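## Task

Put the seven-hole strip on top of the blue cube, then push a bolt upright through the strip's end hole so it goes into the cube's hole. No drops of the strip, cube or a bolt that are long or repeated. After release the strip is allowed to tilt and the bolt to lean, but the cube has to sit on the table with its hole pointing up. Declare that you have finished.

## Robot and tools

ROBOT. Two seven-joint Franka FR3 arms, left_arm and right_arm, each carrying a Robotiq 140 mm two-finger gripper with a wrist camera. The fingers can fold at a hinge: only the outer quarter of each pad (toward the tip) grips at the requested force; deeper grips can wrap, slip or squeeze too hard, and a fingertip pushed into a surface folds easily.

FRAMES. Scene frame: origin at table-top height, midway between the arms; +x points out over the table, +y toward left_arm, +z up. Fixed cameras and the table use it. Each arm reports its hand pose, and takes offsets, in its own base frame, which is nearly aligned with the scene frame: left_arm base at (+0.051, +0.387, +0.033) m, right_arm base at (+0.059, -0.437, +0.033) m. Gripper axes: +z along the fingers, y is the closing direction. end_effector_position is the centre of the closed pads; fingertips stick out about 33 mm past it (about 9 mm when wide open).

THE 20-NUMBER ROW. Both execute_actions and move use it. Numbers 1-10 are left_arm, 11-20 right_arm, always all 20 even if one arm idles: dx, dy, dz, rx, ry, rz, position, force_limit, speed, activate. All in [-1, 1]. The first six are an offset, not a pose: measured from that arm's Hand target as it stood when the action or move began, along that arm's base axes; 1.0 = 0.6 m for dx/dy/dz, and rx/ry/rz form one rotation vector where 1.0 = 180 degrees, turning about the Hand target position. Every row of one action or move counts from that same start, so sending the same offset again moves further. Six zeros = no new request for that arm. The gripper numbers are absolute settings: position +1 = open 140 mm, about -0.8 = pads touching, -1 = close until blocked. force_limit sets squeeze (about 14 N at -1 up to 58 N at +1 on small parts; faster closing squeezes more). speed sets finger speed (about 30 mm/s at -1, 250 at +1). Both start at +1. activate stays 0; send 1 once only when fault reads 7 or 13 (it closes, reopens and drops anything held). Always resend each gripper's current numbers, since 0 is a real command.

TOOLS.
execute_actions(actions, cameras): actions is a list of actions; each action is up to 15 rows, one per 1/30 s step, the last row held to step 15. Empty list returns state plus all camera images and the scene number. cameras: list of names, ["all"], or [].
move(target, speed, blend, stop_force, zero, blocking, cameras): straight-line hand paths to one row or a list of up to 15 rows, all offsets from the starting Hand targets. speed in m/s, 0.002-2, default 0.25. blend in m for rounding corners in a list (0 = stop at each). stop_force in N, 20-40, ends an arm's path when it feels that much push; aim a few cm past the contact and go slowly; finger numbers must be identical across a list; not usable with blocking=false, nor reliable while turning the gripper. zero (only with stop_force, default true) re-zeroes force first. blocking=false returns after about 0.5 s while the move continues. Result adds a move: line (done, off_target, moving, held, fault; limits=paced or limits=held).
wait(seconds 0-3600, cameras): let time pass without commands.
stop(cameras): brake a running move.
zoom_image(camera, region [x0, y0, x1, y1] in pixels, at most 504 x 504): closer look at the latest image of cam_head_left, cam_head_right, cam_high, cam_low, cam_left_wrist or cam_right_wrist (all 672x504).
clear_fault(arm: left_arm or right_arm, cameras): clears a reported torque or force fault.
read_manual(section "licences"): licence text only.
finished_scene(scene 1 or 2): ends the scene irreversibly; call it once the goal holds on its own.

RESULTS. Positions in metres, quaternions wxyz, in each arm's base frame. Hand target is the last commanded pose after clipping (each step the controller limits the command to 70 mm and 16 degrees from the measured pose); the hand may rest a little short of it. object_status: 0 moving, 1 blocked while opening, 2 blocked while closing (a grip), 3 reached position or pads met. position_measured is in counts: 3 open, about 75 = 100 mm, 139 = 60 mm, 200 = 20 mm, 230 pads meeting. fault 0 is normal. Also shown: joint positions, velocities, joint torques, external torque estimates, flange force along gripper axes (includes held weight), a Wrist depth grid of 7x7 distances in mm per wrist camera, step readings, MOTOR HOT and FAULT lines.

WHAT TO AVOID. Any outside force of 40 N on an arm or its load, or contact torque over the joint limits (35/35/32/30/12/12/12 N m), stops the arm until clear_fault; so do joint range and speed overruns. Approach contact slowly. Never let the two grippers or the arms meet, and never close one gripper on the other's fingers. Don't drop parts, release moving parts, slam into the table or fixed things, or squeeze hard on a part still resting on something. Anything leaving the table fails the scene. Long holds or stretched arms heat motors and can brake an arm for 30-60 s. Small random pushes may nudge loose parts.

Each tool is called after ">>>" as name(argument=value, ...) on one line, values as JSON.

## Session

>>> execute_actions(actions=[])

Scene clock: 0.00 s.
left_arm: end_effector_position=(+0.6613, -0.2764, +0.2932) position_measured=3 object_status=3 fault=0 end_effector_quat_wxyz=(+0.538, +0.751, -0.020, +0.382) | right_arm: end_effector_position=(+0.2261, -0.1114, +0.1040) position_measured=3 object_status=3 fault=0 end_effector_quat_wxyz=(-0.233, -0.165, +0.724, -0.628)
Joint positions: left_arm=[-0.176 0.153 0.063 -2.251 -2.05 2.12 -0.007] | right_arm=[0.044 0.462 0.546 -2.61 -0.911 1.411 2.604]
Joint velocities: within noise
Joint torques (N m): no reading
External joint torques (N m): no reading
Flange force (N): no reading
Wrist depth (mm): cam_left_wrist=[1616 - 1653 2741 - 2433 - / 1494 1900 2887 - 2967 - - / 463 617 2329 3437 5156 3050 2433 / 414 145 717 1051 3185 - 127 / - 145 602 880 3232 - 103 / 342 409 522 717 2887 - - / - 373 458 603 891 2578 -] | cam_right_wrist=[- 2033 2284 2194 2382 424 297 / 2130 - 2382 2033 526 357 259 / - 2216 2194 - 451 310 233 / - 144 - 539 385 284 124 / - 123 3632 488 332 248 107 / - 2954 2877 417 288 220 180 / - 3258 542 358 255 201 167]
Hand target: left_arm +0.6613, -0.2764, +0.2932; +0.538, +0.751, -0.020, +0.382 | right_arm +0.2261, -0.1114, +0.1040; -0.233, -0.165, +0.724, -0.628
Tool commands: left_gripper/position=+1.0 left_gripper/force_limit=+1.0 left_gripper/speed=+1.0 left_gripper/activate=+0.0 right_gripper/position=+1.0 right_gripper/force_limit=+1.0 right_gripper/speed=+1.0 right_gripper/activate=+0.0

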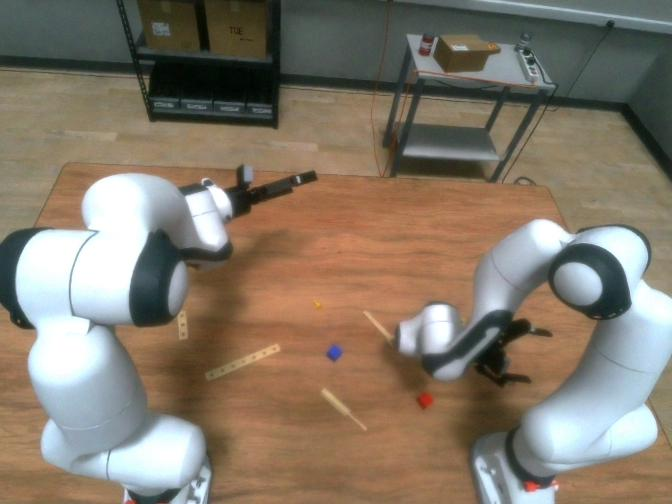

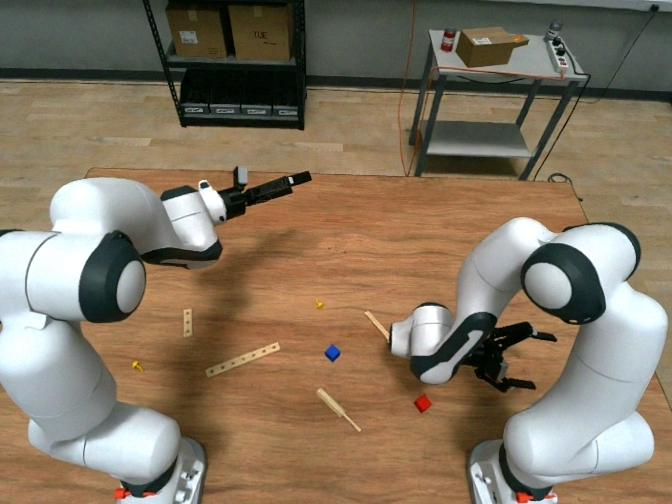

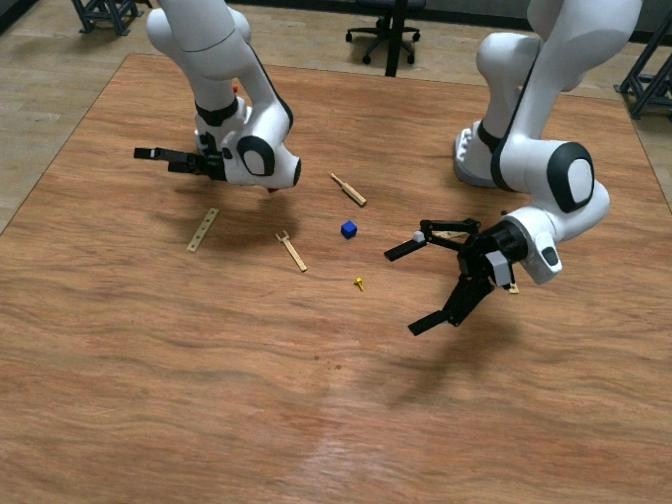

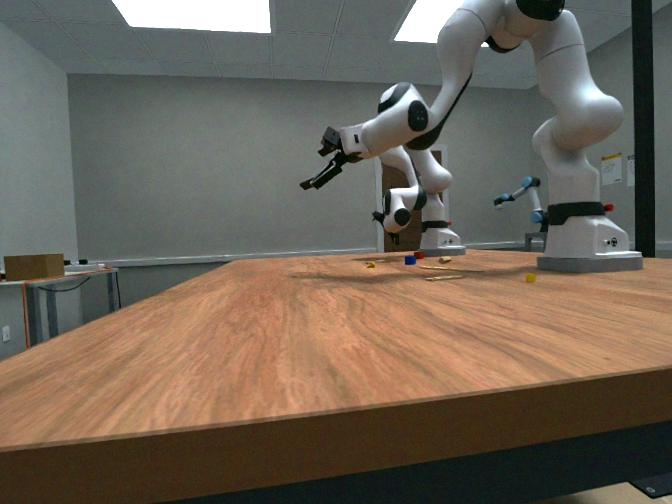

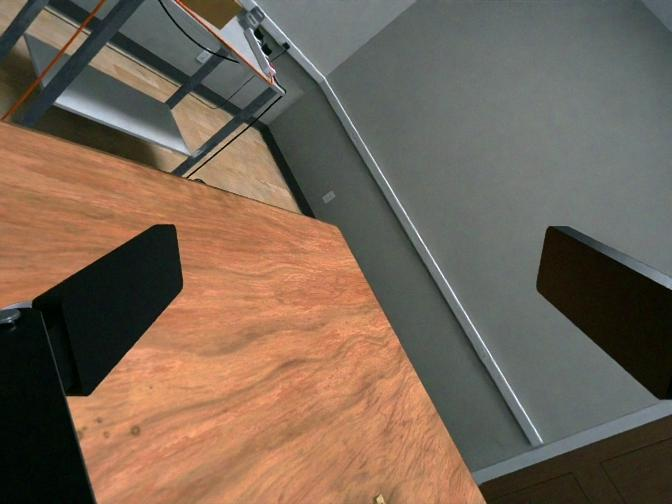

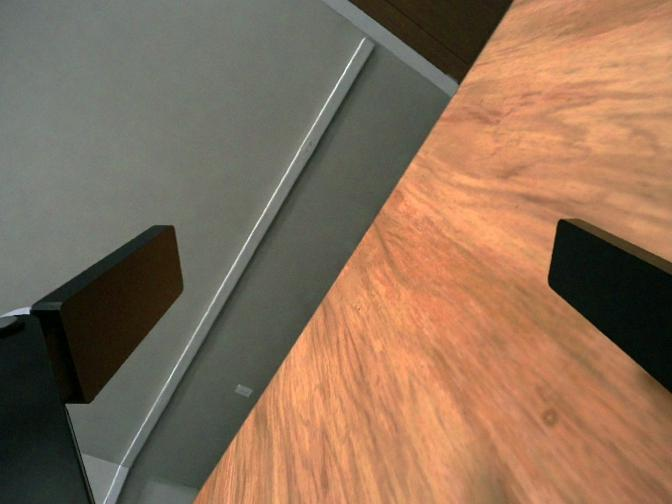

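>>> zoom_image(camera="cam_head_right", region=[110, 280, 450, 450])

>>> zoom_image(camera="cam_high", region=[320, 160, 540, 320])

>>> zoom_image(camera="cam_head_left", region=[170, 280, 380, 440])

Scaled by 1.482 from the camera's image (finer frame: 960x720).

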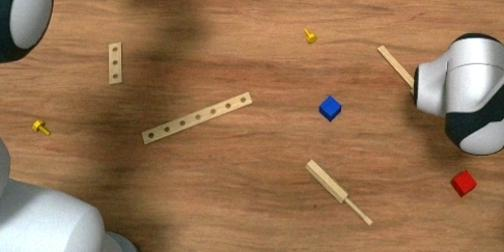

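Scaled by 2.291 from the camera's image (finer frame: 960x720).

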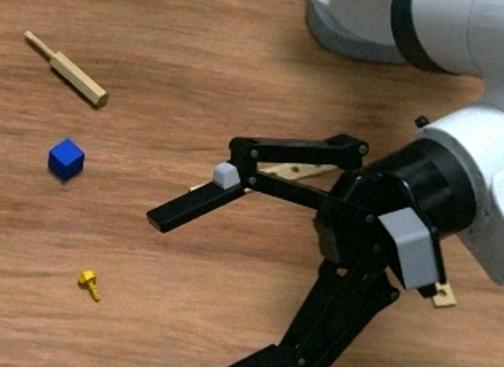

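Scaled by 2.400 from the camera's image (finer frame: 960x720).

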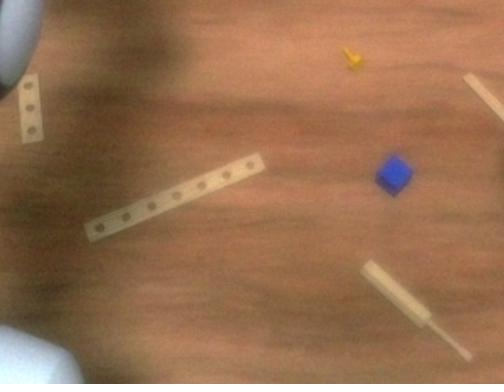

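>>> move(target=[-0.635,0.22,-0.21,0.478,0.026,-0.278,1,1,1,0,0.308,0.92,0.193,0.468,-0.003,0.065,1,1,1,0], speed=0.4, cameras=["cam_head_left","cam_left_wrist","cam_right_wrist"])

Scene clock: 37.60 s.
left_arm: end_effector_position=(+0.2819, -0.1450, +0.1680) position_measured=3 object_status=3 fault=0 end_effector_quat_wxyz=(-0.002, +0.844, -0.536, +0.002) | right_arm: end_effector_position=(+0.4108, +0.4386, +0.2194) position_measured=3 object_status=3 fault=0 end_effector_quat_wxyz=(-0.001, -0.338, +0.941, -0.001)
Joint positions: left_arm=[-0.026 -0.761 -0.463 -2.834 -0.362 2.104 -0.623] | right_arm=[-0.037 0.259 0.929 -1.855 -0.228 1.999 1.853]
Joint velocities: left_arm=[0 0.001 0 -0.001 0 -0.002 -0.005] | right_arm=[within noise]
Joint torques (N m): left_arm=[0.38 -5.7 4.91 22.01 0.38 2.25 -0.05] | right_arm=[-0.3 -25.69 6.85 24.35 0.39 2.86 -0.11]
External joint torques (N m): left_arm=[0.45 -0.92 -0.88 -0.9 -0.3 -0.43 -0.05] | right_arm=[-0.12 0.94 0.19 0.6 -0.37 0.44 -0.11]
Flange force (N): left_arm=[-3.2 4.7 -0.4] | right_arm=[-6.3 0.7 1.2]
Wrist depth (mm): cam_left_wrist=[295 295 295 296 296 295 296 / 312 311 312 312 313 313 313 / 332 331 331 331 333 332 333 / 349 145 354 354 354 345 345 / - 145 379 380 381 379 103 / 406 407 407 408 409 351 309 / - 440 441 440 441 315 288] | cam_right_wrist=[348 347 347 345 342 345 342 / 372 369 369 370 367 364 365 / 395 395 394 394 389 387 386 / 418 144 426 420 414 410 124 / - 124 453 450 453 454 106 / - 487 489 485 485 483 476 / - 538 531 533 526 528 523]
Hand target: left_arm +0.2803, -0.1444, +0.1672; -0.001, +0.846, -0.534, +0.000 | right_arm +0.4109, +0.4406, +0.2198; +0.000, -0.343, +0.939, +0.000
Off the commanded pose: left_arm 0.002 m, 0 deg | right_arm 0.002 m, 1 deg.
move: done
cam_left_wrist: T_world_to_cam=[[-0.90474, -0.42591, -0.00685, 0.20445], [-0.4042, 0.85331, 0.32936, 0.18638], [-0.13443, 0.30076, -0.94418, 0.38452]] pos_world=[0.312, -0.18761, 0.30307]
cam_right_wrist: T_world_to_cam=[[-0.62078, 0.78395, -0.00688, -0.08134], [0.73648, 0.58615, 0.33767, -0.62752], [0.26875, 0.20455, -0.94124, 0.14535]] pos_world=[0.3726, 0.40186, 0.34814]

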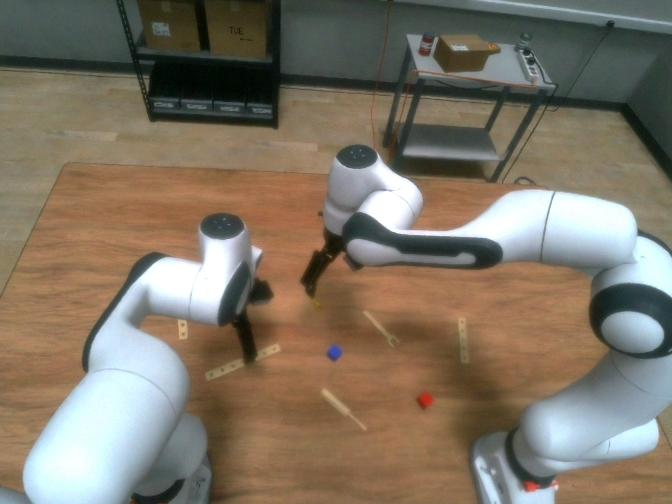

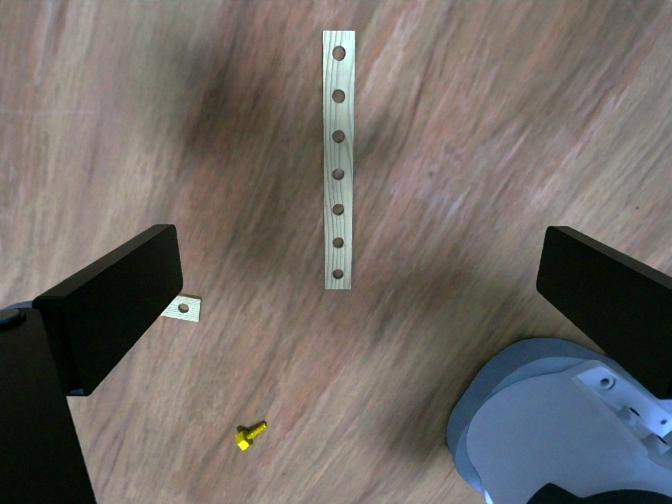

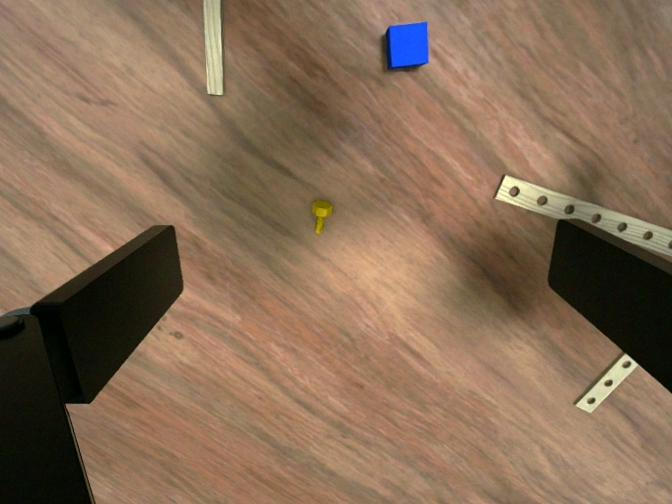

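>>> zoom_image(camera="cam_right_wrist", region=[360, 0, 460, 90])

>>> zoom_image(camera="cam_right_wrist", region=[280, 170, 370, 260])

>>> zoom_image(camera="cam_head_left", region=[300, 320, 370, 380])

Scaled by 5.040 from the camera's image (finer frame: 960x720).

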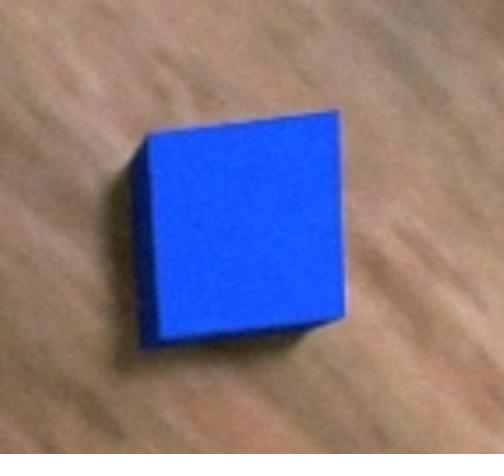

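Scaled by 5.600 from the camera's image (finer frame: 960x720).

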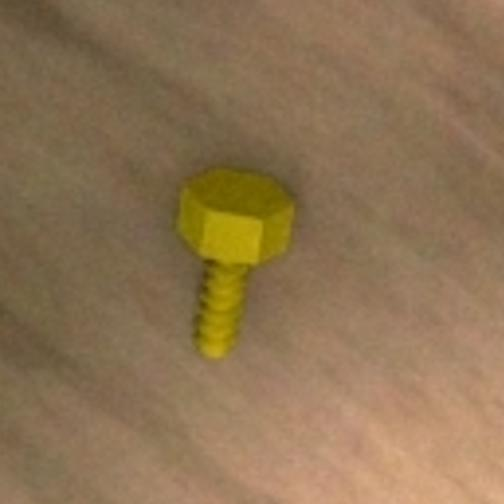

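Scaled by 7.200 from the camera's image (finer frame: 960x720).

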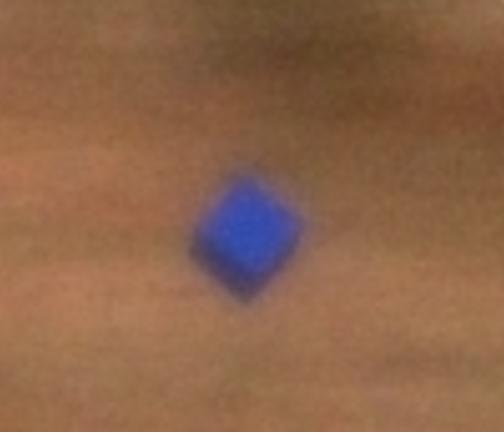

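>>> execute_actions(actions=[], cameras=["cam_high","cam_head_right","cam_low"])

>>> zoom_image(camera="cam_high", region=[320, 200, 380, 250])

>>> zoom_image(camera="cam_head_right", region=[310, 335, 355, 370])

>>> zoom_image(camera="cam_low", region=[390, 245, 430, 275])

Scene clock: 46.50 s.
left_arm: end_effector_position=(+0.2819, -0.1450, +0.1680) position_measured=3 object_status=3 fault=0 end_effector_quat_wxyz=(-0.002, +0.845, -0.536, +0.002) | right_arm: end_effector_position=(+0.4108, +0.4386, +0.2194) position_measured=3 object_status=3 fault=0 end_effector_quat_wxyz=(-0.001, -0.339, +0.941, -0.001)
Joint positions: left_arm=[-0.026 -0.761 -0.463 -2.834 -0.362 2.103 -0.625] | right_arm=[-0.037 0.259 0.929 -1.855 -0.228 1.999 1.851]
Joint velocities: within noise
Joint torques (N m): left_arm=[0.42 -5.68 4.93 22.03 0.36 2.29 -0.18] | right_arm=[-0.3 -25.68 6.79 24.31 0.39 2.86 -0.16]
External joint torques (N m): left_arm=[0.41 -0.97 -0.89 -0.77 -0.32 -0.37 -0.18] | right_arm=[-0.29 1.11 -0.04 0.51 -0.38 0.42 -0.16]
Flange force (N): left_arm=[-2.8 4.8 -0.5] | right_arm=[-6.4 0.3 1.5]
Wrist depth (mm): cam_left_wrist=[294 294 295 295 296 296 295 / 313 312 312 312 312 313 313 / 331 331 333 331 331 332 333 / 348 145 354 353 354 346 346 / - 145 379 379 379 380 104 / 406 407 409 407 407 346 309 / - 441 439 441 443 314 290] | cam_right_wrist=[349 349 348 347 342 342 345 / 369 370 368 366 369 366 362 / 394 393 391 394 392 391 391 / 416 144 420 418 417 413 124 / - 124 451 449 448 456 106 / - 496 487 484 486 482 479 / - 535 531 521 529 524 525]
Hand target: left_arm +0.2803, -0.1444, +0.1672; -0.001, +0.846, -0.534, +0.000 | right_arm +0.4109, +0.4406, +0.2198; +0.000, -0.343, +0.939, +0.000
Tool commands: left_gripper/position=+1.0 left_gripper/force_limit=+1.0 left_gripper/speed=+1.0 left_gripper/activate=+0.0 right_gripper/position=+1.0 right_gripper/force_limit=+1.0 right_gripper/speed=+1.0 right_gripper/activate=+0.0
Off the commanded pose: left_arm 0.002 m, 0 deg | right_arm 0.002 m, 0 deg.
Images, in order (width x height): cam_head_right 672x504, cam_high 672x504, cam_low 672x504.

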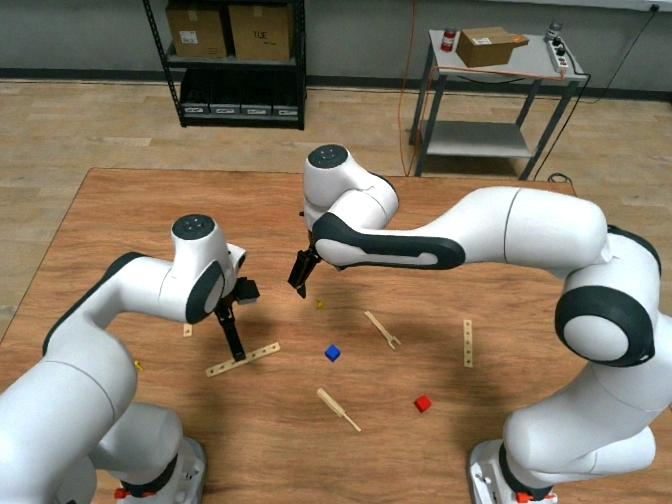

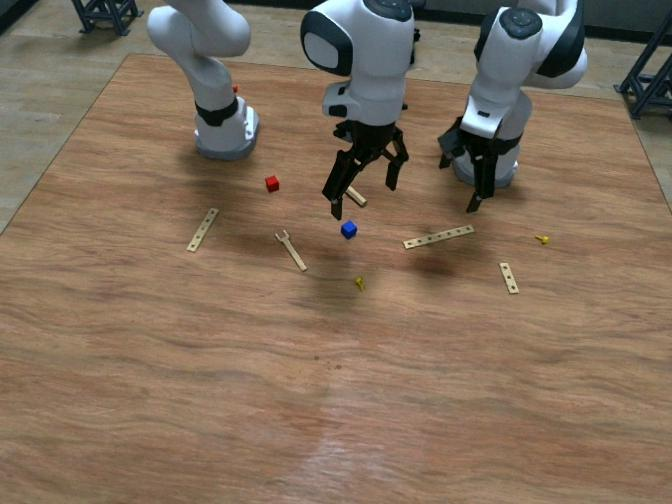

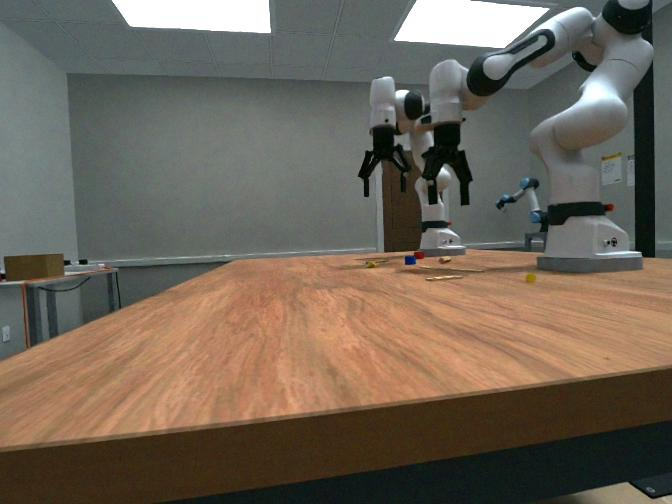

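Scaled by 8.400 from the camera's image (finer frame: 960x720).

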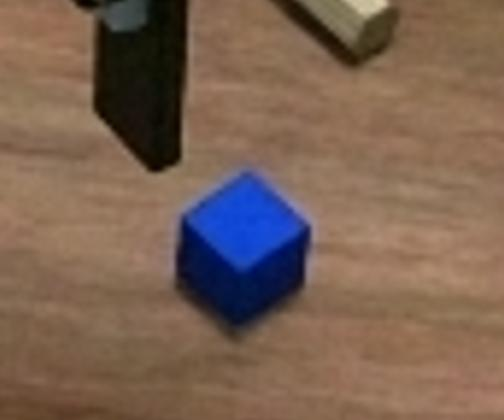

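Scaled by 11.200 from the camera's image (finer frame: 960x720).

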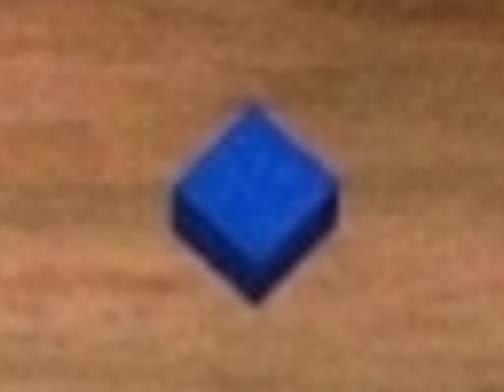

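Scaled by 12.600 from the camera's image (finer frame: 960x720).

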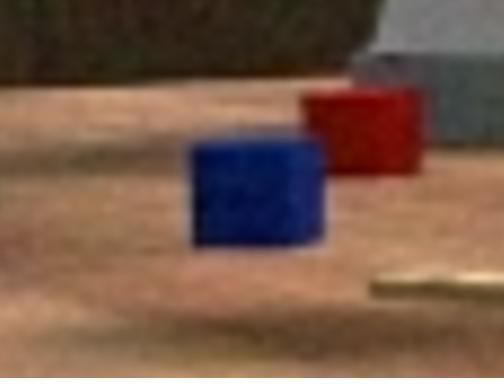

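>>> move(target=[[0,0,0,0,0,0,1,1,1,0,-0.06,0.012,-0.12,0,0,0.5,0,0,0,0],[0,0,0,0,0,0,1,1,1,0,-0.112,0.024,-0.242,-0.187,-0.170,-0.943,0,0,0,0]], speed=0.5, cameras=["cam_head_right","cam_right_wrist"])

Scene clock: 89.03 s.
left_arm: end_effector_position=(+0.2819, -0.1450, +0.1680) position_measured=3 object_status=3 fault=0 end_effector_quat_wxyz=(-0.002, +0.845, -0.535, +0.002) | right_arm: end_effector_position=(+0.3440, +0.4552, +0.0746) position_measured=129 object_status=3 fault=0 end_effector_quat_wxyz=(+0.097, +0.895, +0.363, -0.239)
Joint positions: left_arm=[-0.026 -0.761 -0.463 -2.834 -0.362 2.103 -0.626] | right_arm=[0.144 1.334 1.405 -1.255 -0.991 1.221 -0.93]
Joint velocities: left_arm=[within noise] | right_arm=[0 0 -0.001 0 0 0.001 -0.005]
Joint torques (N m): left_arm=[-0.18 -5.5 5.35 21.9 0.56 2.33 -0.12] | right_arm=[0.07 -45.24 27.92 7.37 1.63 1.2 -0.13]
External joint torques (N m): left_arm=[-0.18 -0.82 -0.47 -0.96 -0.13 -0.34 -0.12] | right_arm=[0.43 0.14 0.98 0.7 -0.11 -0.03 -0.12]
Flange force (N): left_arm=[-3.7 5.2 -0.3] | right_arm=[4.3 -1.1 -3.8]
Wrist depth (mm): cam_left_wrist=[295 294 296 295 296 295 297 / 312 312 313 311 312 313 313 / 332 332 332 333 333 333 332 / 349 145 354 353 355 345 345 / - 145 379 380 377 380 103 / 406 406 409 408 407 347 309 / - 442 442 442 441 312 288] | cam_right_wrist=[193 194 194 194 194 194 192 / 221 223 222 221 222 221 221 / 261 259 260 243 260 259 256 / 312 312 133 311 286 288 310 / - 90 111 393 387 107 88 / - 75 465 521 490 - 62 / - - 788 622 553 - -]
Hand target: left_arm +0.2803, -0.1444, +0.1672; -0.001, +0.846, -0.534, +0.000 | right_arm +0.3437, +0.4550, +0.0746; +0.098, +0.894, +0.366, -0.240
Off the commanded pose: left_arm 0.002 m, 0 deg | right_arm 0.000 m, 0 deg.
move: done; limits=paced
cam_right_wrist: T_world_to_cam=[[0.68059, -0.73264, 0.00601, 0.1049], [-0.47546, -0.43542, 0.76443, 0.31087], [-0.55743, -0.52312, -0.64468, 0.61699]] pos_world=[0.42035, 0.53497, 0.15949]

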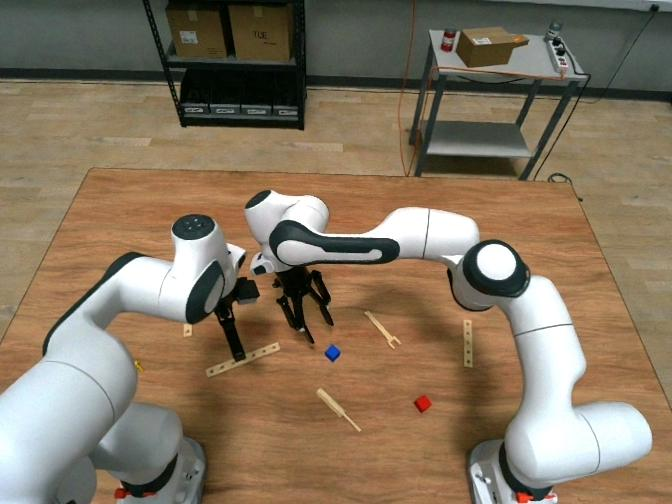

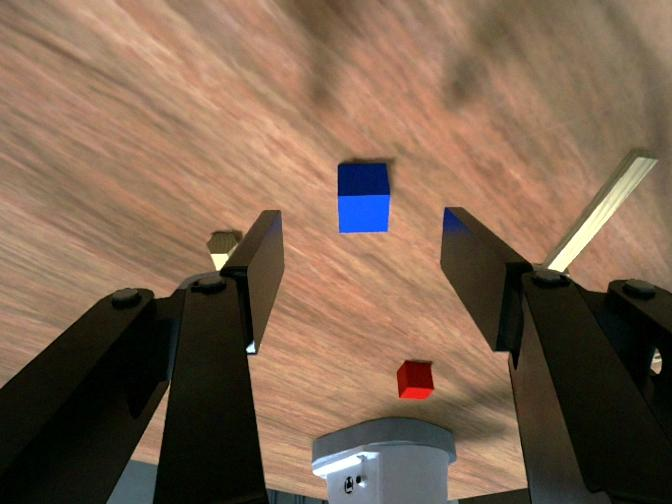

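>>> move(target=[0,0,0,0,0,0,1,1,1,0,-0.040,-0.050,-0.115,0,0,0,0,0,0,0], speed=0.15)

>>> execute_actions(actions=[[[0,0,0,0,0,0,1,1,1,0,0,0,0,0,0,0,-1,-0.7,-1,0]],[[0,0,0,0,0,0,1,1,1,0,0,0,0,0,0,0,-1,-0.7,-1,0]],[[0,0,0,0,0,0,1,1,1,0,0,0,0,0,0,0,-1,-0.7,-1,0]]], cameras=["cam_right_wrist"])

Scene clock: 102.80 s.
left_arm: end_effector_position=(+0.2819, -0.1450, +0.1680) position_measured=3 object_status=3 fault=0 end_effector_quat_wxyz=(-0.002, +0.845, -0.535, +0.002) | right_arm: end_effector_position=(+0.3182, +0.4250, +0.0061) position_measured=129 object_status=3 fault=0 end_effector_quat_wxyz=(+0.097, +0.892, +0.369, -0.242)
Joint positions: left_arm=[-0.026 -0.761 -0.463 -2.834 -0.362 2.103 -0.626] | right_arm=[0.016 1.398 1.367 -1.491 -1.041 1.35 -0.878]
Joint velocities: left_arm=[within noise] | right_arm=[0 0 0.001 0 0.001 0.003 0.007]
Joint torques (N m): left_arm=[-0.18 -5.55 5.31 21.98 0.56 2.33 -0.13] | right_arm=[-0.74 -41.38 30.35 5.24 1.38 1.71 0.21]
External joint torques (N m): left_arm=[-0.22 -0.87 -0.54 -0.84 -0.12 -0.33 -0.13] | right_arm=[-0.76 -0.4 1.08 0.22 -0.36 0.43 0.23]
Flange force (N): left_arm=[-3.4 5.3 -0.5] | right_arm=[-2.9 0.9 0.5]
Wrist depth (mm): cam_left_wrist=[295 295 295 294 296 297 296 / 312 312 312 312 312 314 312 / 332 332 331 333 333 333 333 / 348 145 355 354 354 346 345 / - 146 379 379 381 383 103 / 406 410 407 409 408 346 309 / - 438 442 443 442 314 288] | cam_right_wrist=[128 129 129 128 128 128 127 / 148 148 152 148 147 147 146 / 173 173 172 167 171 171 171 / 208 208 144 177 176 191 202 / - 91 111 259 259 108 88 / - 75 309 350 350 - 62 / - - 540 486 487 - -]
Hand target: left_arm +0.2803, -0.1444, +0.1672; -0.001, +0.846, -0.534, +0.000 | right_arm +0.3197, +0.4250, +0.0056; +0.098, +0.894, +0.366, -0.240
Off the commanded pose: left_arm 0.002 m, 0 deg | right_arm 0.002 m, 1 deg.
move: done

Scene clock: 104.50 s.
left_arm: end_effector_position=(+0.2819, -0.1450, +0.1680) position_measured=3 object_status=3 fault=0 end_effector_quat_wxyz=(-0.002, +0.845, -0.535, +0.002) | right_arm: end_effector_position=(+0.3182, +0.4252, +0.0061) position_measured=186 object_status=2 fault=0 end_effector_quat_wxyz=(+0.097, +0.892, +0.368, -0.242)
Joint positions: left_arm=[-0.026 -0.761 -0.463 -2.834 -0.362 2.103 -0.626] | right_arm=[0.016 1.398 1.367 -1.492 -1.041 1.35 -0.876]
Joint torques (N m): left_arm=[-0.18 -5.47 5.34 21.94 0.58 2.32 -0.15] | right_arm=[-0.73 -41.42 29.33 5.28 1.36 1.71 0.24]
External joint torques (N m): left_arm=[-0.2 -0.83 -0.5 -0.84 -0.11 -0.33 -0.15] | right_arm=[-0.76 -0.34 -0.05 0.24 -0.4 0.43 0.25]
External joint torques at the end of the 1st action: left_arm=[-0.12 -0.75 -0.48 -0.84 -0.12 -0.32 -0.15] | right_arm=[-0.53 -0.39 0.98 0.08 -0.35 0.42 0.26]
External joint torques at the end of the 2nd action: left_arm=[-0.1 -0.69 -0.39 -0.91 -0.12 -0.35 -0.15] | right_arm=[-0.76 -0.48 1.02 0.28 -0.38 0.44 0.21]
Flange force (N): left_arm=[-3.4 5.1 -0.5] | right_arm=[-1.6 1.0 1.3]
Flange force at the end of the 1st action (N): left_arm=[-3.1 4.7 -0.3] | right_arm=[-2.9 0.6 0.6]
Flange force at the end of the 2nd action (N): left_arm=[-3.3 4.6 -0.3] | right_arm=[-2.6 0.9 0.3]
Wrist depth (mm): cam_left_wrist=[295 296 295 295 295 295 296 / 312 312 313 312 312 313 314 / 332 333 332 332 334 332 332 / 349 145 354 353 355 346 345 / - 145 379 379 380 379 104 / 406 406 407 409 408 350 308 / - 439 442 443 442 312 288] | cam_right_wrist=[129 128 128 128 128 128 127 / 147 147 152 147 147 147 146 / 173 172 173 167 172 172 171 / 209 209 201 156 153 198 205 / 250 87 86 246 84 89 235 / - 68 - 349 - 59 - / - - - 483 - - 66]
Hand target: left_arm +0.2803, -0.1444, +0.1672; -0.001, +0.846, -0.534, +0.000 | right_arm +0.3197, +0.4250, +0.0056; +0.098, +0.894, +0.366, -0.240
Off the commanded pose: left_arm 0.002 m, 0 deg | right_arm 0.002 m, 0 deg.
Step readings (end_effector_position of left_arm | right_arm; steps 1 to 15: 1st action; 16 to 30: 2nd action; 31 to 45: 3rd action):
0: (+0.2819, -0.1450, +0.1680) | (+0.3182, +0.4250, +0.0061)
1: (+0.2819, -0.1450, +0.1680) | (+0.3182, +0.4250, +0.0061)
2: (+0.2819, -0.1450, +0.1680) | (+0.3182, +0.4251, +0.0061)
4: (+0.2819, -0.1450, +0.1680) | (+0.3182, +0.4251, +0.0061)
8: (+0.2819, -0.1450, +0.1680) | (+0.3182, +0.4251, +0.0060)
15: (+0.2819, -0.1450, +0.1680) | (+0.3182, +0.4252, +0.0060)
16: (+0.2819, -0.1450, +0.1680) | (+0.3182, +0.4252, +0.0060)
17: (+0.2819, -0.1450, +0.1680) | (+0.3182, +0.4252, +0.0060)
19: (+0.2819, -0.1450, +0.1680) | (+0.3182, +0.4252, +0.0060)
23: (+0.2819, -0.1450, +0.1680) | (+0.3182, +0.4252, +0.0060)
30: (+0.2819, -0.1450, +0.1680) | (+0.3182, +0.4252, +0.0060)
31: (+0.2819, -0.1450, +0.1680) | (+0.3182, +0.4252, +0.0060)
32: (+0.2819, -0.1450, +0.1680) | (+0.3182, +0.4252, +0.0060)
34: (+0.2819, -0.1450, +0.1680) | (+0.3182, +0.4252, +0.0060)
38: (+0.2819, -0.1450, +0.1680) | (+0.3182, +0.4252, +0.0061)
45: (+0.2819, -0.1450, +0.1680) | (+0.3182, +0.4252, +0.0061)
cam_right_wrist: T_world_to_cam=[[0.68907, -0.72469, 0.00103, 0.09478], [-0.4649, -0.44095, 0.76774, 0.33687], [-0.55593, -0.52951, -0.64076, 0.54498]] pos_world=[0.39427, 0.5058, 0.09048]

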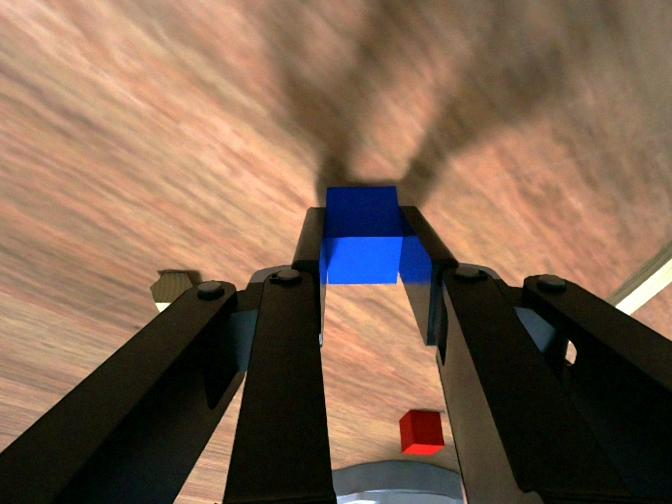

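>>> move(target=[[0,0,0,0,0,0,1,1,1,0,0,0,0.2,0,0,0,-1,-0.7,-1,0],[0,0,0,0,0,0,1,1,1,0,-0.04,-0.04,0.2,0.35,-0.357,0,-1,-0.7,-1,0]], speed=0.3, cameras=["cam_high"])

>>> zoom_image(camera="cam_high", region=[300, 160, 400, 260])

Scene clock: 115.53 s.
left_arm: end_effector_position=(+0.2819, -0.1450, +0.1680) position_measured=3 object_status=3 fault=0 end_effector_quat_wxyz=(-0.002, +0.845, -0.535, +0.002) | right_arm: end_effector_position=(+0.2959, +0.4005, +0.1246) position_measured=186 object_status=2 fault=0 end_effector_quat_wxyz=(-0.187, +0.803, +0.329, +0.461)
Joint positions: left_arm=[-0.026 -0.761 -0.463 -2.834 -0.362 2.103 -0.626] | right_arm=[-1.059 1.425 1.365 -3.011 -2.821 1.995 -0.051]
Joint velocities: left_arm=[within noise] | right_arm=[-0.002 0.002 0.001 0 0.001 0.001 0.005]
Joint torques (N m): left_arm=[-0.16 -5.51 5.38 21.99 0.55 2.32 -0.18] | right_arm=[0.06 -12.71 18.01 -2.93 -1.16 1.46 0.25]
External joint torques (N m): left_arm=[-0.16 -0.83 -0.43 -0.84 -0.13 -0.34 -0.18] | right_arm=[0.11 -1.25 1.01 0.44 -0.42 0.05 0.22]
Flange force (N): left_arm=[-3.4 5.1 -0.6] | right_arm=[-0.3 0.7 0.5]
Wrist depth (mm): cam_left_wrist=[294 295 295 295 295 296 295 / 312 313 313 312 313 312 312 / 331 331 332 332 333 331 333 / 350 145 353 352 354 346 345 / - 145 379 381 377 379 104 / 408 409 408 406 409 346 310 / - 441 443 440 444 314 288] | cam_right_wrist=[631 635 637 629 637 637 657 / 497 493 502 499 502 509 515 / 409 411 413 411 413 416 420 / 348 348 351 156 152 354 354 / 309 87 86 299 84 89 317 / - 68 - 271 - 59 - / - - - 242 - - 66]
Hand target: left_arm +0.2803, -0.1444, +0.1672; -0.001, +0.846, -0.534, +0.000 | right_arm +0.2957, +0.4010, +0.1256; -0.189, +0.802, +0.328, +0.463
Off the commanded pose: left_arm 0.002 m, 0 deg | right_arm 0.001 m, 0 deg.
joint sent to its limit (right arm) — joint 5 (forearm roll), lower limit. The joint targets still meet the commanded pose.
move: done

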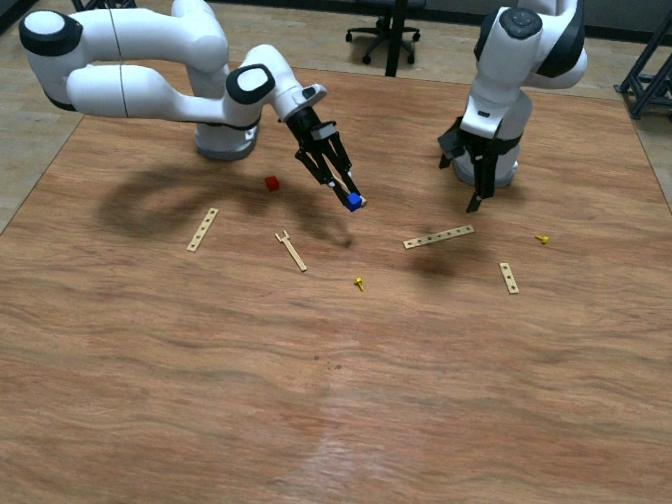

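Scaled by 5.040 from the camera's image (finer frame: 960x720).

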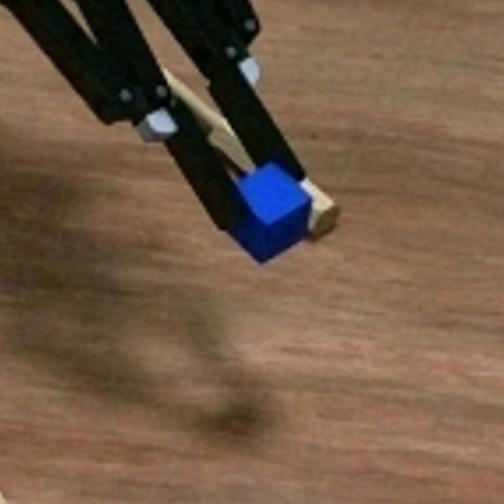

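>>> execute_actions(actions=[[[0,0,0,0,0,0,1,1,1,0,0,0,0,0,0,0,-1,-0.7,-1,0]]], cameras=["cam_left_wrist","cam_head_right","cam_high"])

>>> zoom_image(camera="cam_high", region=[340, 185, 375, 215])

Scene clock: 122.27 s.
left_arm: end_effector_position=(+0.2819, -0.1450, +0.1680) position_measured=3 object_status=3 fault=0 end_effector_quat_wxyz=(-0.002, +0.845, -0.535, +0.002) | right_arm: end_effector_position=(+0.2965, +0.4000, +0.1244) position_measured=186 object_status=2 fault=0 end_effector_quat_wxyz=(-0.187, +0.803, +0.328, +0.462)
Joint positions: left_arm=[-0.026 -0.761 -0.463 -2.834 -0.362 2.103 -0.626] | right_arm=[-1.057 1.416 1.369 -3.011 -2.821 1.995 -0.04]
Joint velocities: left_arm=[within noise] | right_arm=[0 0.001 0 0.001 0 0 0.004]
Joint torques (N m): left_arm=[-0.24 -5.46 5.34 21.94 0.56 2.34 -0.17] | right_arm=[0.08 -12.68 17.98 -2.64 -1.16 1.49 0.3]
External joint torques (N m): left_arm=[-0.25 -0.79 -0.5 -0.86 -0.12 -0.32 -0.17] | right_arm=[0.13 -1.21 0.94 0.49 -0.41 0.11 0.28]
Flange force (N): left_arm=[-3.2 5.2 -0.3] | right_arm=[-0.5 0.8 0.8]
Wrist depth (mm): cam_left_wrist=[295 295 295 295 296 295 297 / 311 311 312 312 313 313 313 / 332 331 332 332 332 332 334 / 348 145 353 354 355 345 346 / - 145 379 379 380 378 104 / 406 409 406 407 406 344 309 / - 442 441 443 441 313 288] | cam_right_wrist=[633 639 637 640 650 652 626 / 492 492 491 501 507 504 514 / 405 408 410 411 416 416 420 / 344 348 349 156 152 354 353 / 309 87 86 297 84 89 316 / - 68 - 269 - 59 - / - - - 242 - - 66]
Hand target: left_arm +0.2803, -0.1444, +0.1672; -0.001, +0.846, -0.534, +0.000 | right_arm +0.2957, +0.4010, +0.1256; -0.189, +0.802, +0.328, +0.463
Off the commanded pose: left_arm 0.002 m, 0 deg | right_arm 0.002 m, 0 deg.
joint sent to its limit (right arm) — joint 5 (forearm roll), lower limit. The joint targets still meet the commanded pose.
Step readings (end_effector_position of left_arm | right_arm):
0: (+0.2819, -0.1450, +0.1680) | (+0.2959, +0.4005, +0.1246)
1: (+0.2819, -0.1450, +0.1680) | (+0.2960, +0.4005, +0.1246)
2: (+0.2819, -0.1450, +0.1680) | (+0.2961, +0.4004, +0.1246)
4: (+0.2819, -0.1450, +0.1680) | (+0.2963, +0.4002, +0.1245)
8: (+0.2819, -0.1450, +0.1680) | (+0.2964, +0.4000, +0.1244)
15: (+0.2819, -0.1450, +0.1680) | (+0.2965, +0.4000, +0.1244)
cam_left_wrist: T_world_to_cam=[[-0.9037, -0.42813, -0.00662, 0.20376], [-0.40619, 0.8523, 0.32952, 0.18672], [-0.13543, 0.30047, -0.94413, 0.38475]] pos_world=[0.31209, -0.18751, 0.30307]
Images, in order (width x height): cam_head_right 672x504, cam_high 672x504, cam_left_wrist 672x504.

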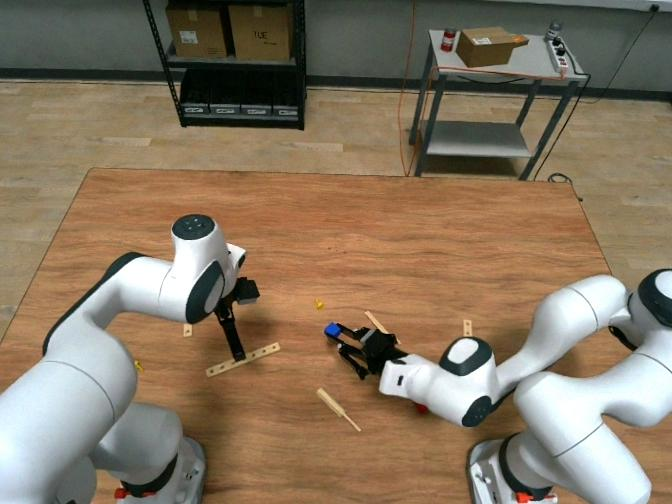

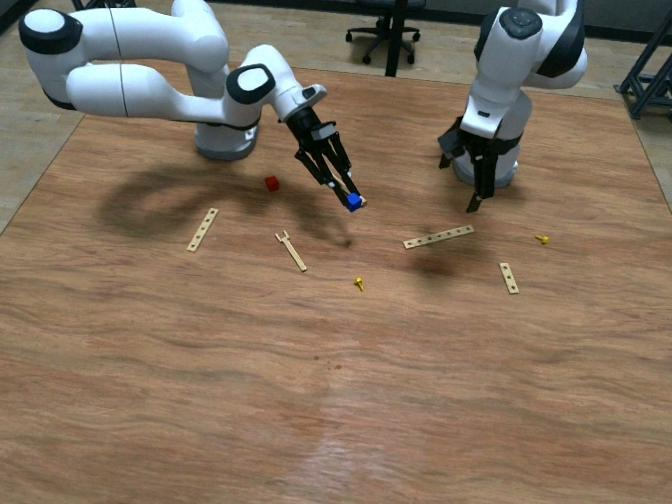

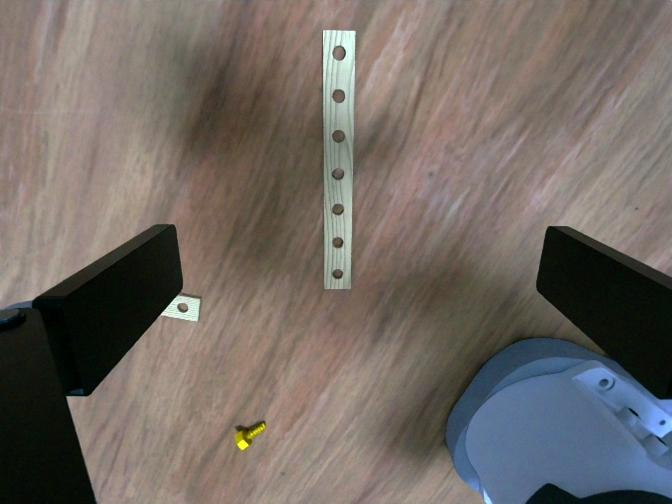

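Scaled by 14.400 from the camera's image (finer frame: 960x720).

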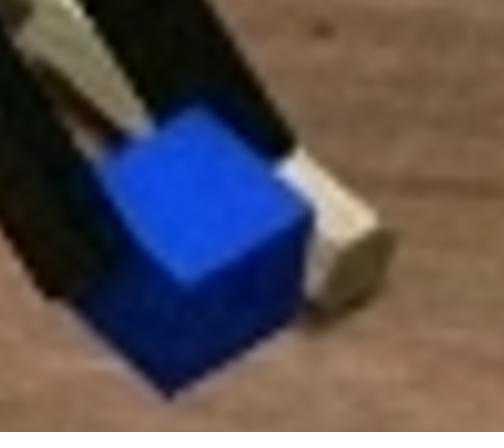

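>>> move(target=[0,0,0,0,0,0,1,1,1,0,0,0,-0.213,0,0,0,-1,-0.7,-1,0], speed=0.12)

>>> move(target=[[0,0,0,0,0,0,1,1,1,0,0,0,0,0,0,0,0,-0.7,-1,0],[0,0,0,0,0,0,1,1,1,0,-0.08,-0.08,0.12,0,0,0,0,-0.7,-1,0],[0,0,0,0,0,0,1,1,1,0,0.08,0.09,0.26,-0.35,0.357,0,0,-0.7,-1,0]], speed=0.3, cameras=["cam_right_wrist"])

Scene clock: 138.60 s.
left_arm: end_effector_position=(+0.2819, -0.1450, +0.1680) position_measured=3 object_status=3 fault=0 end_effector_quat_wxyz=(-0.002, +0.845, -0.535, +0.002) | right_arm: end_effector_position=(+0.2948, +0.4012, -0.0020) position_measured=186 object_status=2 fault=0 end_effector_quat_wxyz=(-0.169, +0.808, +0.323, +0.463)
Joint positions: left_arm=[-0.026 -0.761 -0.463 -2.834 -0.362 2.103 -0.626] | right_arm=[0.082 0.444 0.838 -2.816 -2.825 2.052 1.172]
Joint velocities: left_arm=[within noise] | right_arm=[0.001 0 0.001 0 0 0.001 0.006]
Joint torques (N m): left_arm=[-0.16 -5.48 5.35 22.04 0.55 2.32 -0.17] | right_arm=[0.09 -20.83 6.13 7.65 -0.35 -0.57 0.35]
External joint torques (N m): left_arm=[-0.15 -0.78 -0.46 -0.82 -0.13 -0.34 -0.17] | right_arm=[0.1 -1.12 -0.63 0.94 -0.07 0.23 0.32]
Flange force (N): left_arm=[-3.2 4.9 -0.5] | right_arm=[4.0 2.4 -0.1]
Wrist depth (mm): cam_left_wrist=[295 295 294 294 297 295 296 / 312 312 314 311 313 312 312 / 331 331 332 333 332 333 333 / 349 145 352 354 353 346 345 / - 145 379 381 380 381 104 / 406 406 408 409 412 348 311 / - 440 444 444 444 314 289] | cam_right_wrist=[333 337 340 342 350 359 366 / 264 262 268 273 276 280 282 / 219 220 223 224 227 229 232 / 187 188 190 155 152 195 197 / 167 94 86 160 127 89 176 / - 68 - 151 148 59 - / - - - 133 - - 66]
Hand target: left_arm +0.2803, -0.1444, +0.1672; -0.001, +0.846, -0.534, +0.000 | right_arm +0.2957, +0.4010, -0.0022; -0.189, +0.802, +0.328, +0.463
Off the commanded pose: left_arm 0.002 m, 0 deg | right_arm 0.001 m, 2 deg.
joint read past its limit (right arm) — joint 5 (forearm roll), lower limit.
joint sent to its limit (right arm) — joint 5 (forearm roll), lower limit. The joint targets still meet the commanded pose.
move: done

Scene clock: 146.53 s.
left_arm: end_effector_position=(+0.2819, -0.1450, +0.1680) position_measured=3 object_status=3 fault=0 end_effector_quat_wxyz=(-0.002, +0.845, -0.535, +0.002) | right_arm: end_effector_position=(+0.3430, +0.4551, +0.1524) position_measured=129 object_status=3 fault=0 end_effector_quat_wxyz=(-0.008, +0.924, +0.379, -0.053)
Joint positions: left_arm=[-0.026 -0.761 -0.463 -2.834 -0.362 2.103 -0.626] | right_arm=[1.046 0.869 -0.341 -0.986 -2.822 4.559 1.536]
Joint velocities: left_arm=[within noise] | right_arm=[0 0 0 -0.001 -0.001 0 0.005]
Joint torques (N m): left_arm=[-0.14 -5.44 5.34 21.98 0.56 2.33 -0.15] | right_arm=[-0.69 -50.04 -5.47 19.34 -0.88 3.06 0.28]
External joint torques (N m): left_arm=[-0.13 -0.81 -0.47 -0.78 -0.12 -0.32 -0.15] | right_arm=[-0.66 0.13 0.05 0.51 -0.25 0.38 0.29]
Flange force (N): left_arm=[-3.2 4.8 -0.5] | right_arm=[0.0 0.0 0.0]
Wrist depth (mm): cam_left_wrist=[294 295 295 295 295 296 296 / 312 312 312 312 313 313 313 / 332 333 332 332 332 332 332 / 348 145 354 354 354 346 345 / - 146 378 379 379 380 104 / 406 407 409 409 407 345 310 / - 441 441 441 442 313 288] | cam_right_wrist=[297 294 288 286 282 276 272 / 319 313 309 306 299 296 293 / 344 339 334 327 319 318 312 / 374 366 133 355 340 332 335 / - 90 111 389 381 108 88 / - 75 417 426 421 - 61 / - - 481 472 458 - -]
Hand target: left_arm +0.2803, -0.1444, +0.1672; -0.001, +0.846, -0.534, +0.000 | right_arm +0.3437, +0.4550, +0.1538; +0.060, +0.909, +0.374, -0.173
Off the commanded pose: left_arm 0.002 m, 0 deg | right_arm 0.002 m, 25 deg; orientation clipped.
joint sent to its limit (right arm) — joint 5 (forearm roll), lower limit; joint 6 (wrist pitch), upper limit. The joint targets are off in orientation, not in position.
move: off_target (right_arm); limits=paced
cam_right_wrist: T_world_to_cam=[[0.68424, -0.72688, -0.05889, 0.11098], [-0.64108, -0.63803, 0.42653, 0.45132], [-0.34761, -0.2541, -0.90255, 0.51143]] pos_world=[0.39118, 0.49858, 0.27562]

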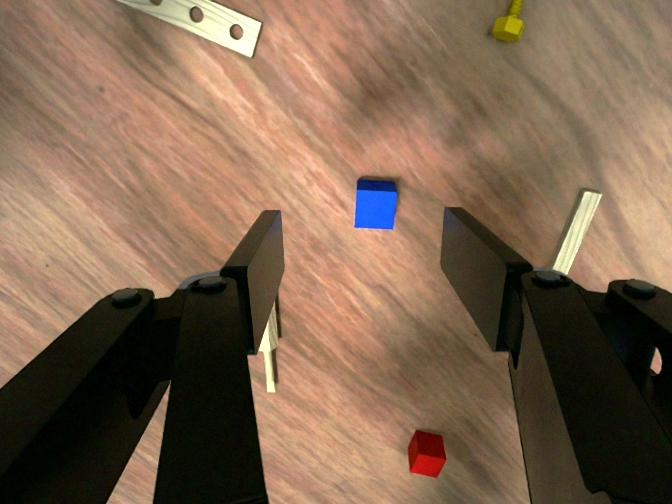

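>>> zoom_image(camera="cam_right_wrist", region=[345, 170, 410, 235])

Scaled by 7.754 from the camera's image (finer frame: 960x720).

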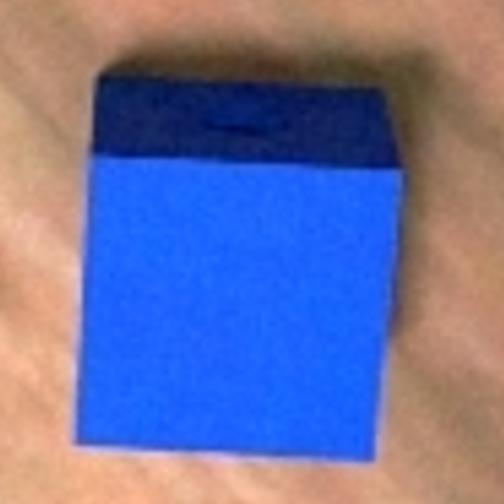

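>>> move(target=[[0,0,0,0,0,0,1,1,1,0,0.1,0,0.3,0.0,0.0,0,1,0,0,0],[0,0,0,0,0,0,1,1,1,0,0.33,0.07,0.42,0.25,-0.27,0,1,0,0,0]], speed=0.4)

Scene clock: 178.17 s.
left_arm: end_effector_position=(+0.2819, -0.1450, +0.1680) position_measured=3 object_status=3 fault=0 end_effector_quat_wxyz=(-0.002, +0.845, -0.535, +0.002) | right_arm: end_effector_position=(+0.5410, +0.4970, +0.4047) position_measured=3 object_status=3 fault=0 end_effector_quat_wxyz=(-0.137, +0.855, +0.352, +0.356)
Joint positions: left_arm=[-0.026 -0.761 -0.463 -2.834 -0.362 2.103 -0.626] | right_arm=[1.03 0.394 -0.464 -1.18 -2.822 3.976 1.339]
Joint velocities: left_arm=[within noise] | right_arm=[-0.001 0 0 0.001 0.001 -0.003 -0.005]
Joint torques (N m): left_arm=[-0.14 -5.5 5.37 21.96 0.57 2.32 -0.18] | right_arm=[-0.72 -39.99 -4.36 20.57 -0.31 -0.19 -0.17]
External joint torques (N m): left_arm=[-0.16 -0.84 -0.45 -0.82 -0.11 -0.33 -0.18] | right_arm=[-0.59 -0.28 0.15 -0.42 -0.04 -0.18 -0.19]
Flange force (N): left_arm=[-3.4 5.1 -0.6] | right_arm=[-4.3 1.9 -0.5]
Wrist depth (mm): cam_left_wrist=[295 295 295 295 295 296 296 / 311 312 313 311 312 313 314 / 330 332 332 334 333 332 334 / 348 145 354 353 353 346 346 / - 145 379 379 380 381 103 / 406 409 409 408 401 348 309 / - 439 441 441 440 314 287] | cam_right_wrist=[2090 852 852 855 2151 1944 1831 / 767 761 761 777 767 1910 1831 / 692 695 699 697 701 697 1718 / 646 145 631 637 642 635 124 / - 124 582 583 588 583 106 / - 539 546 551 548 548 533 / - 506 507 505 509 511 508]
Hand target: left_arm +0.2803, -0.1444, +0.1672; -0.001, +0.846, -0.534, +0.000 | right_arm +0.5417, +0.4970, +0.4058; -0.137, +0.853, +0.354, +0.358
Off the commanded pose: left_arm 0.002 m, 0 deg | right_arm 0.001 m, 0 deg.
joint at its limit (right arm) — joint 5 (forearm roll), lower limit.
move: done; limits=paced

>>> move(target=[0,0,0,0,0,0,1,1,1,0,0,0,0,0.17,-0.174,0,1,0,0,0], speed=0.4)

Scene clock: 185.57 s.
left_arm: end_effector_position=(+0.2819, -0.1450, +0.1680) position_measured=3 object_status=3 fault=0 end_effector_quat_wxyz=(-0.002, +0.845, -0.535, +0.002) | right_arm: end_effector_position=(+0.5412, +0.4974, +0.4057) position_measured=3 object_status=3 fault=0 end_effector_quat_wxyz=(-0.202, +0.692, +0.234, +0.653)
Joint positions: left_arm=[-0.026 -0.761 -0.463 -2.834 -0.362 2.103 -0.626] | right_arm=[1.36 -0.097 -0.574 -2.24 -2.822 2.59 1.228]
Joint velocities: left_arm=[within noise] | right_arm=[0.001 0 -0.002 0 0.001 -0.004 0.001]
Joint torques (N m): left_arm=[-0.17 -5.46 5.38 21.98 0.57 2.34 -0.16] | right_arm=[0 -23.02 1.23 23.24 -0.53 -2.4 0.27]
External joint torques (N m): left_arm=[-0.16 -0.77 -0.41 -0.84 -0.11 -0.32 -0.16] | right_arm=[-0.01 -0.05 -0.41 -0.09 -0.18 -0.17 0.24]
Flange force (N): left_arm=[-3.3 4.9 -0.4] | right_arm=[-1.2 1.4 0.4]
Wrist depth (mm): cam_left_wrist=[294 294 296 296 295 295 296 / 312 312 312 311 312 312 313 / 331 331 332 332 331 333 334 / 350 145 354 353 354 346 344 / - 145 379 378 379 379 104 / 406 407 408 406 411 347 308 / - 439 442 441 442 314 289] | cam_right_wrist=[- - - 3887 2382 1731 1560 / - 2576 - 2576 2110 1772 1439 / - 4344 - - 2130 1944 1787 / 2702 133 3409 3211 2284 1878 117 / - 123 876 890 2332 2151 106 / - 673 682 692 703 1862 1816 / - 558 564 567 577 570 573]
Hand target: left_arm +0.2803, -0.1444, +0.1672; -0.001, +0.846, -0.534, +0.000 | right_arm +0.5417, +0.4970, +0.4058; -0.255, +0.661, +0.271, +0.652
Off the commanded pose: left_arm 0.002 m, 0 deg | right_arm 0.001 m, 8 deg.
joint sent to its limit (right arm) — joint 5 (forearm roll), lower limit. The joint targets are off in orientation, not in position.
move: off_target (right_arm); limits=paced


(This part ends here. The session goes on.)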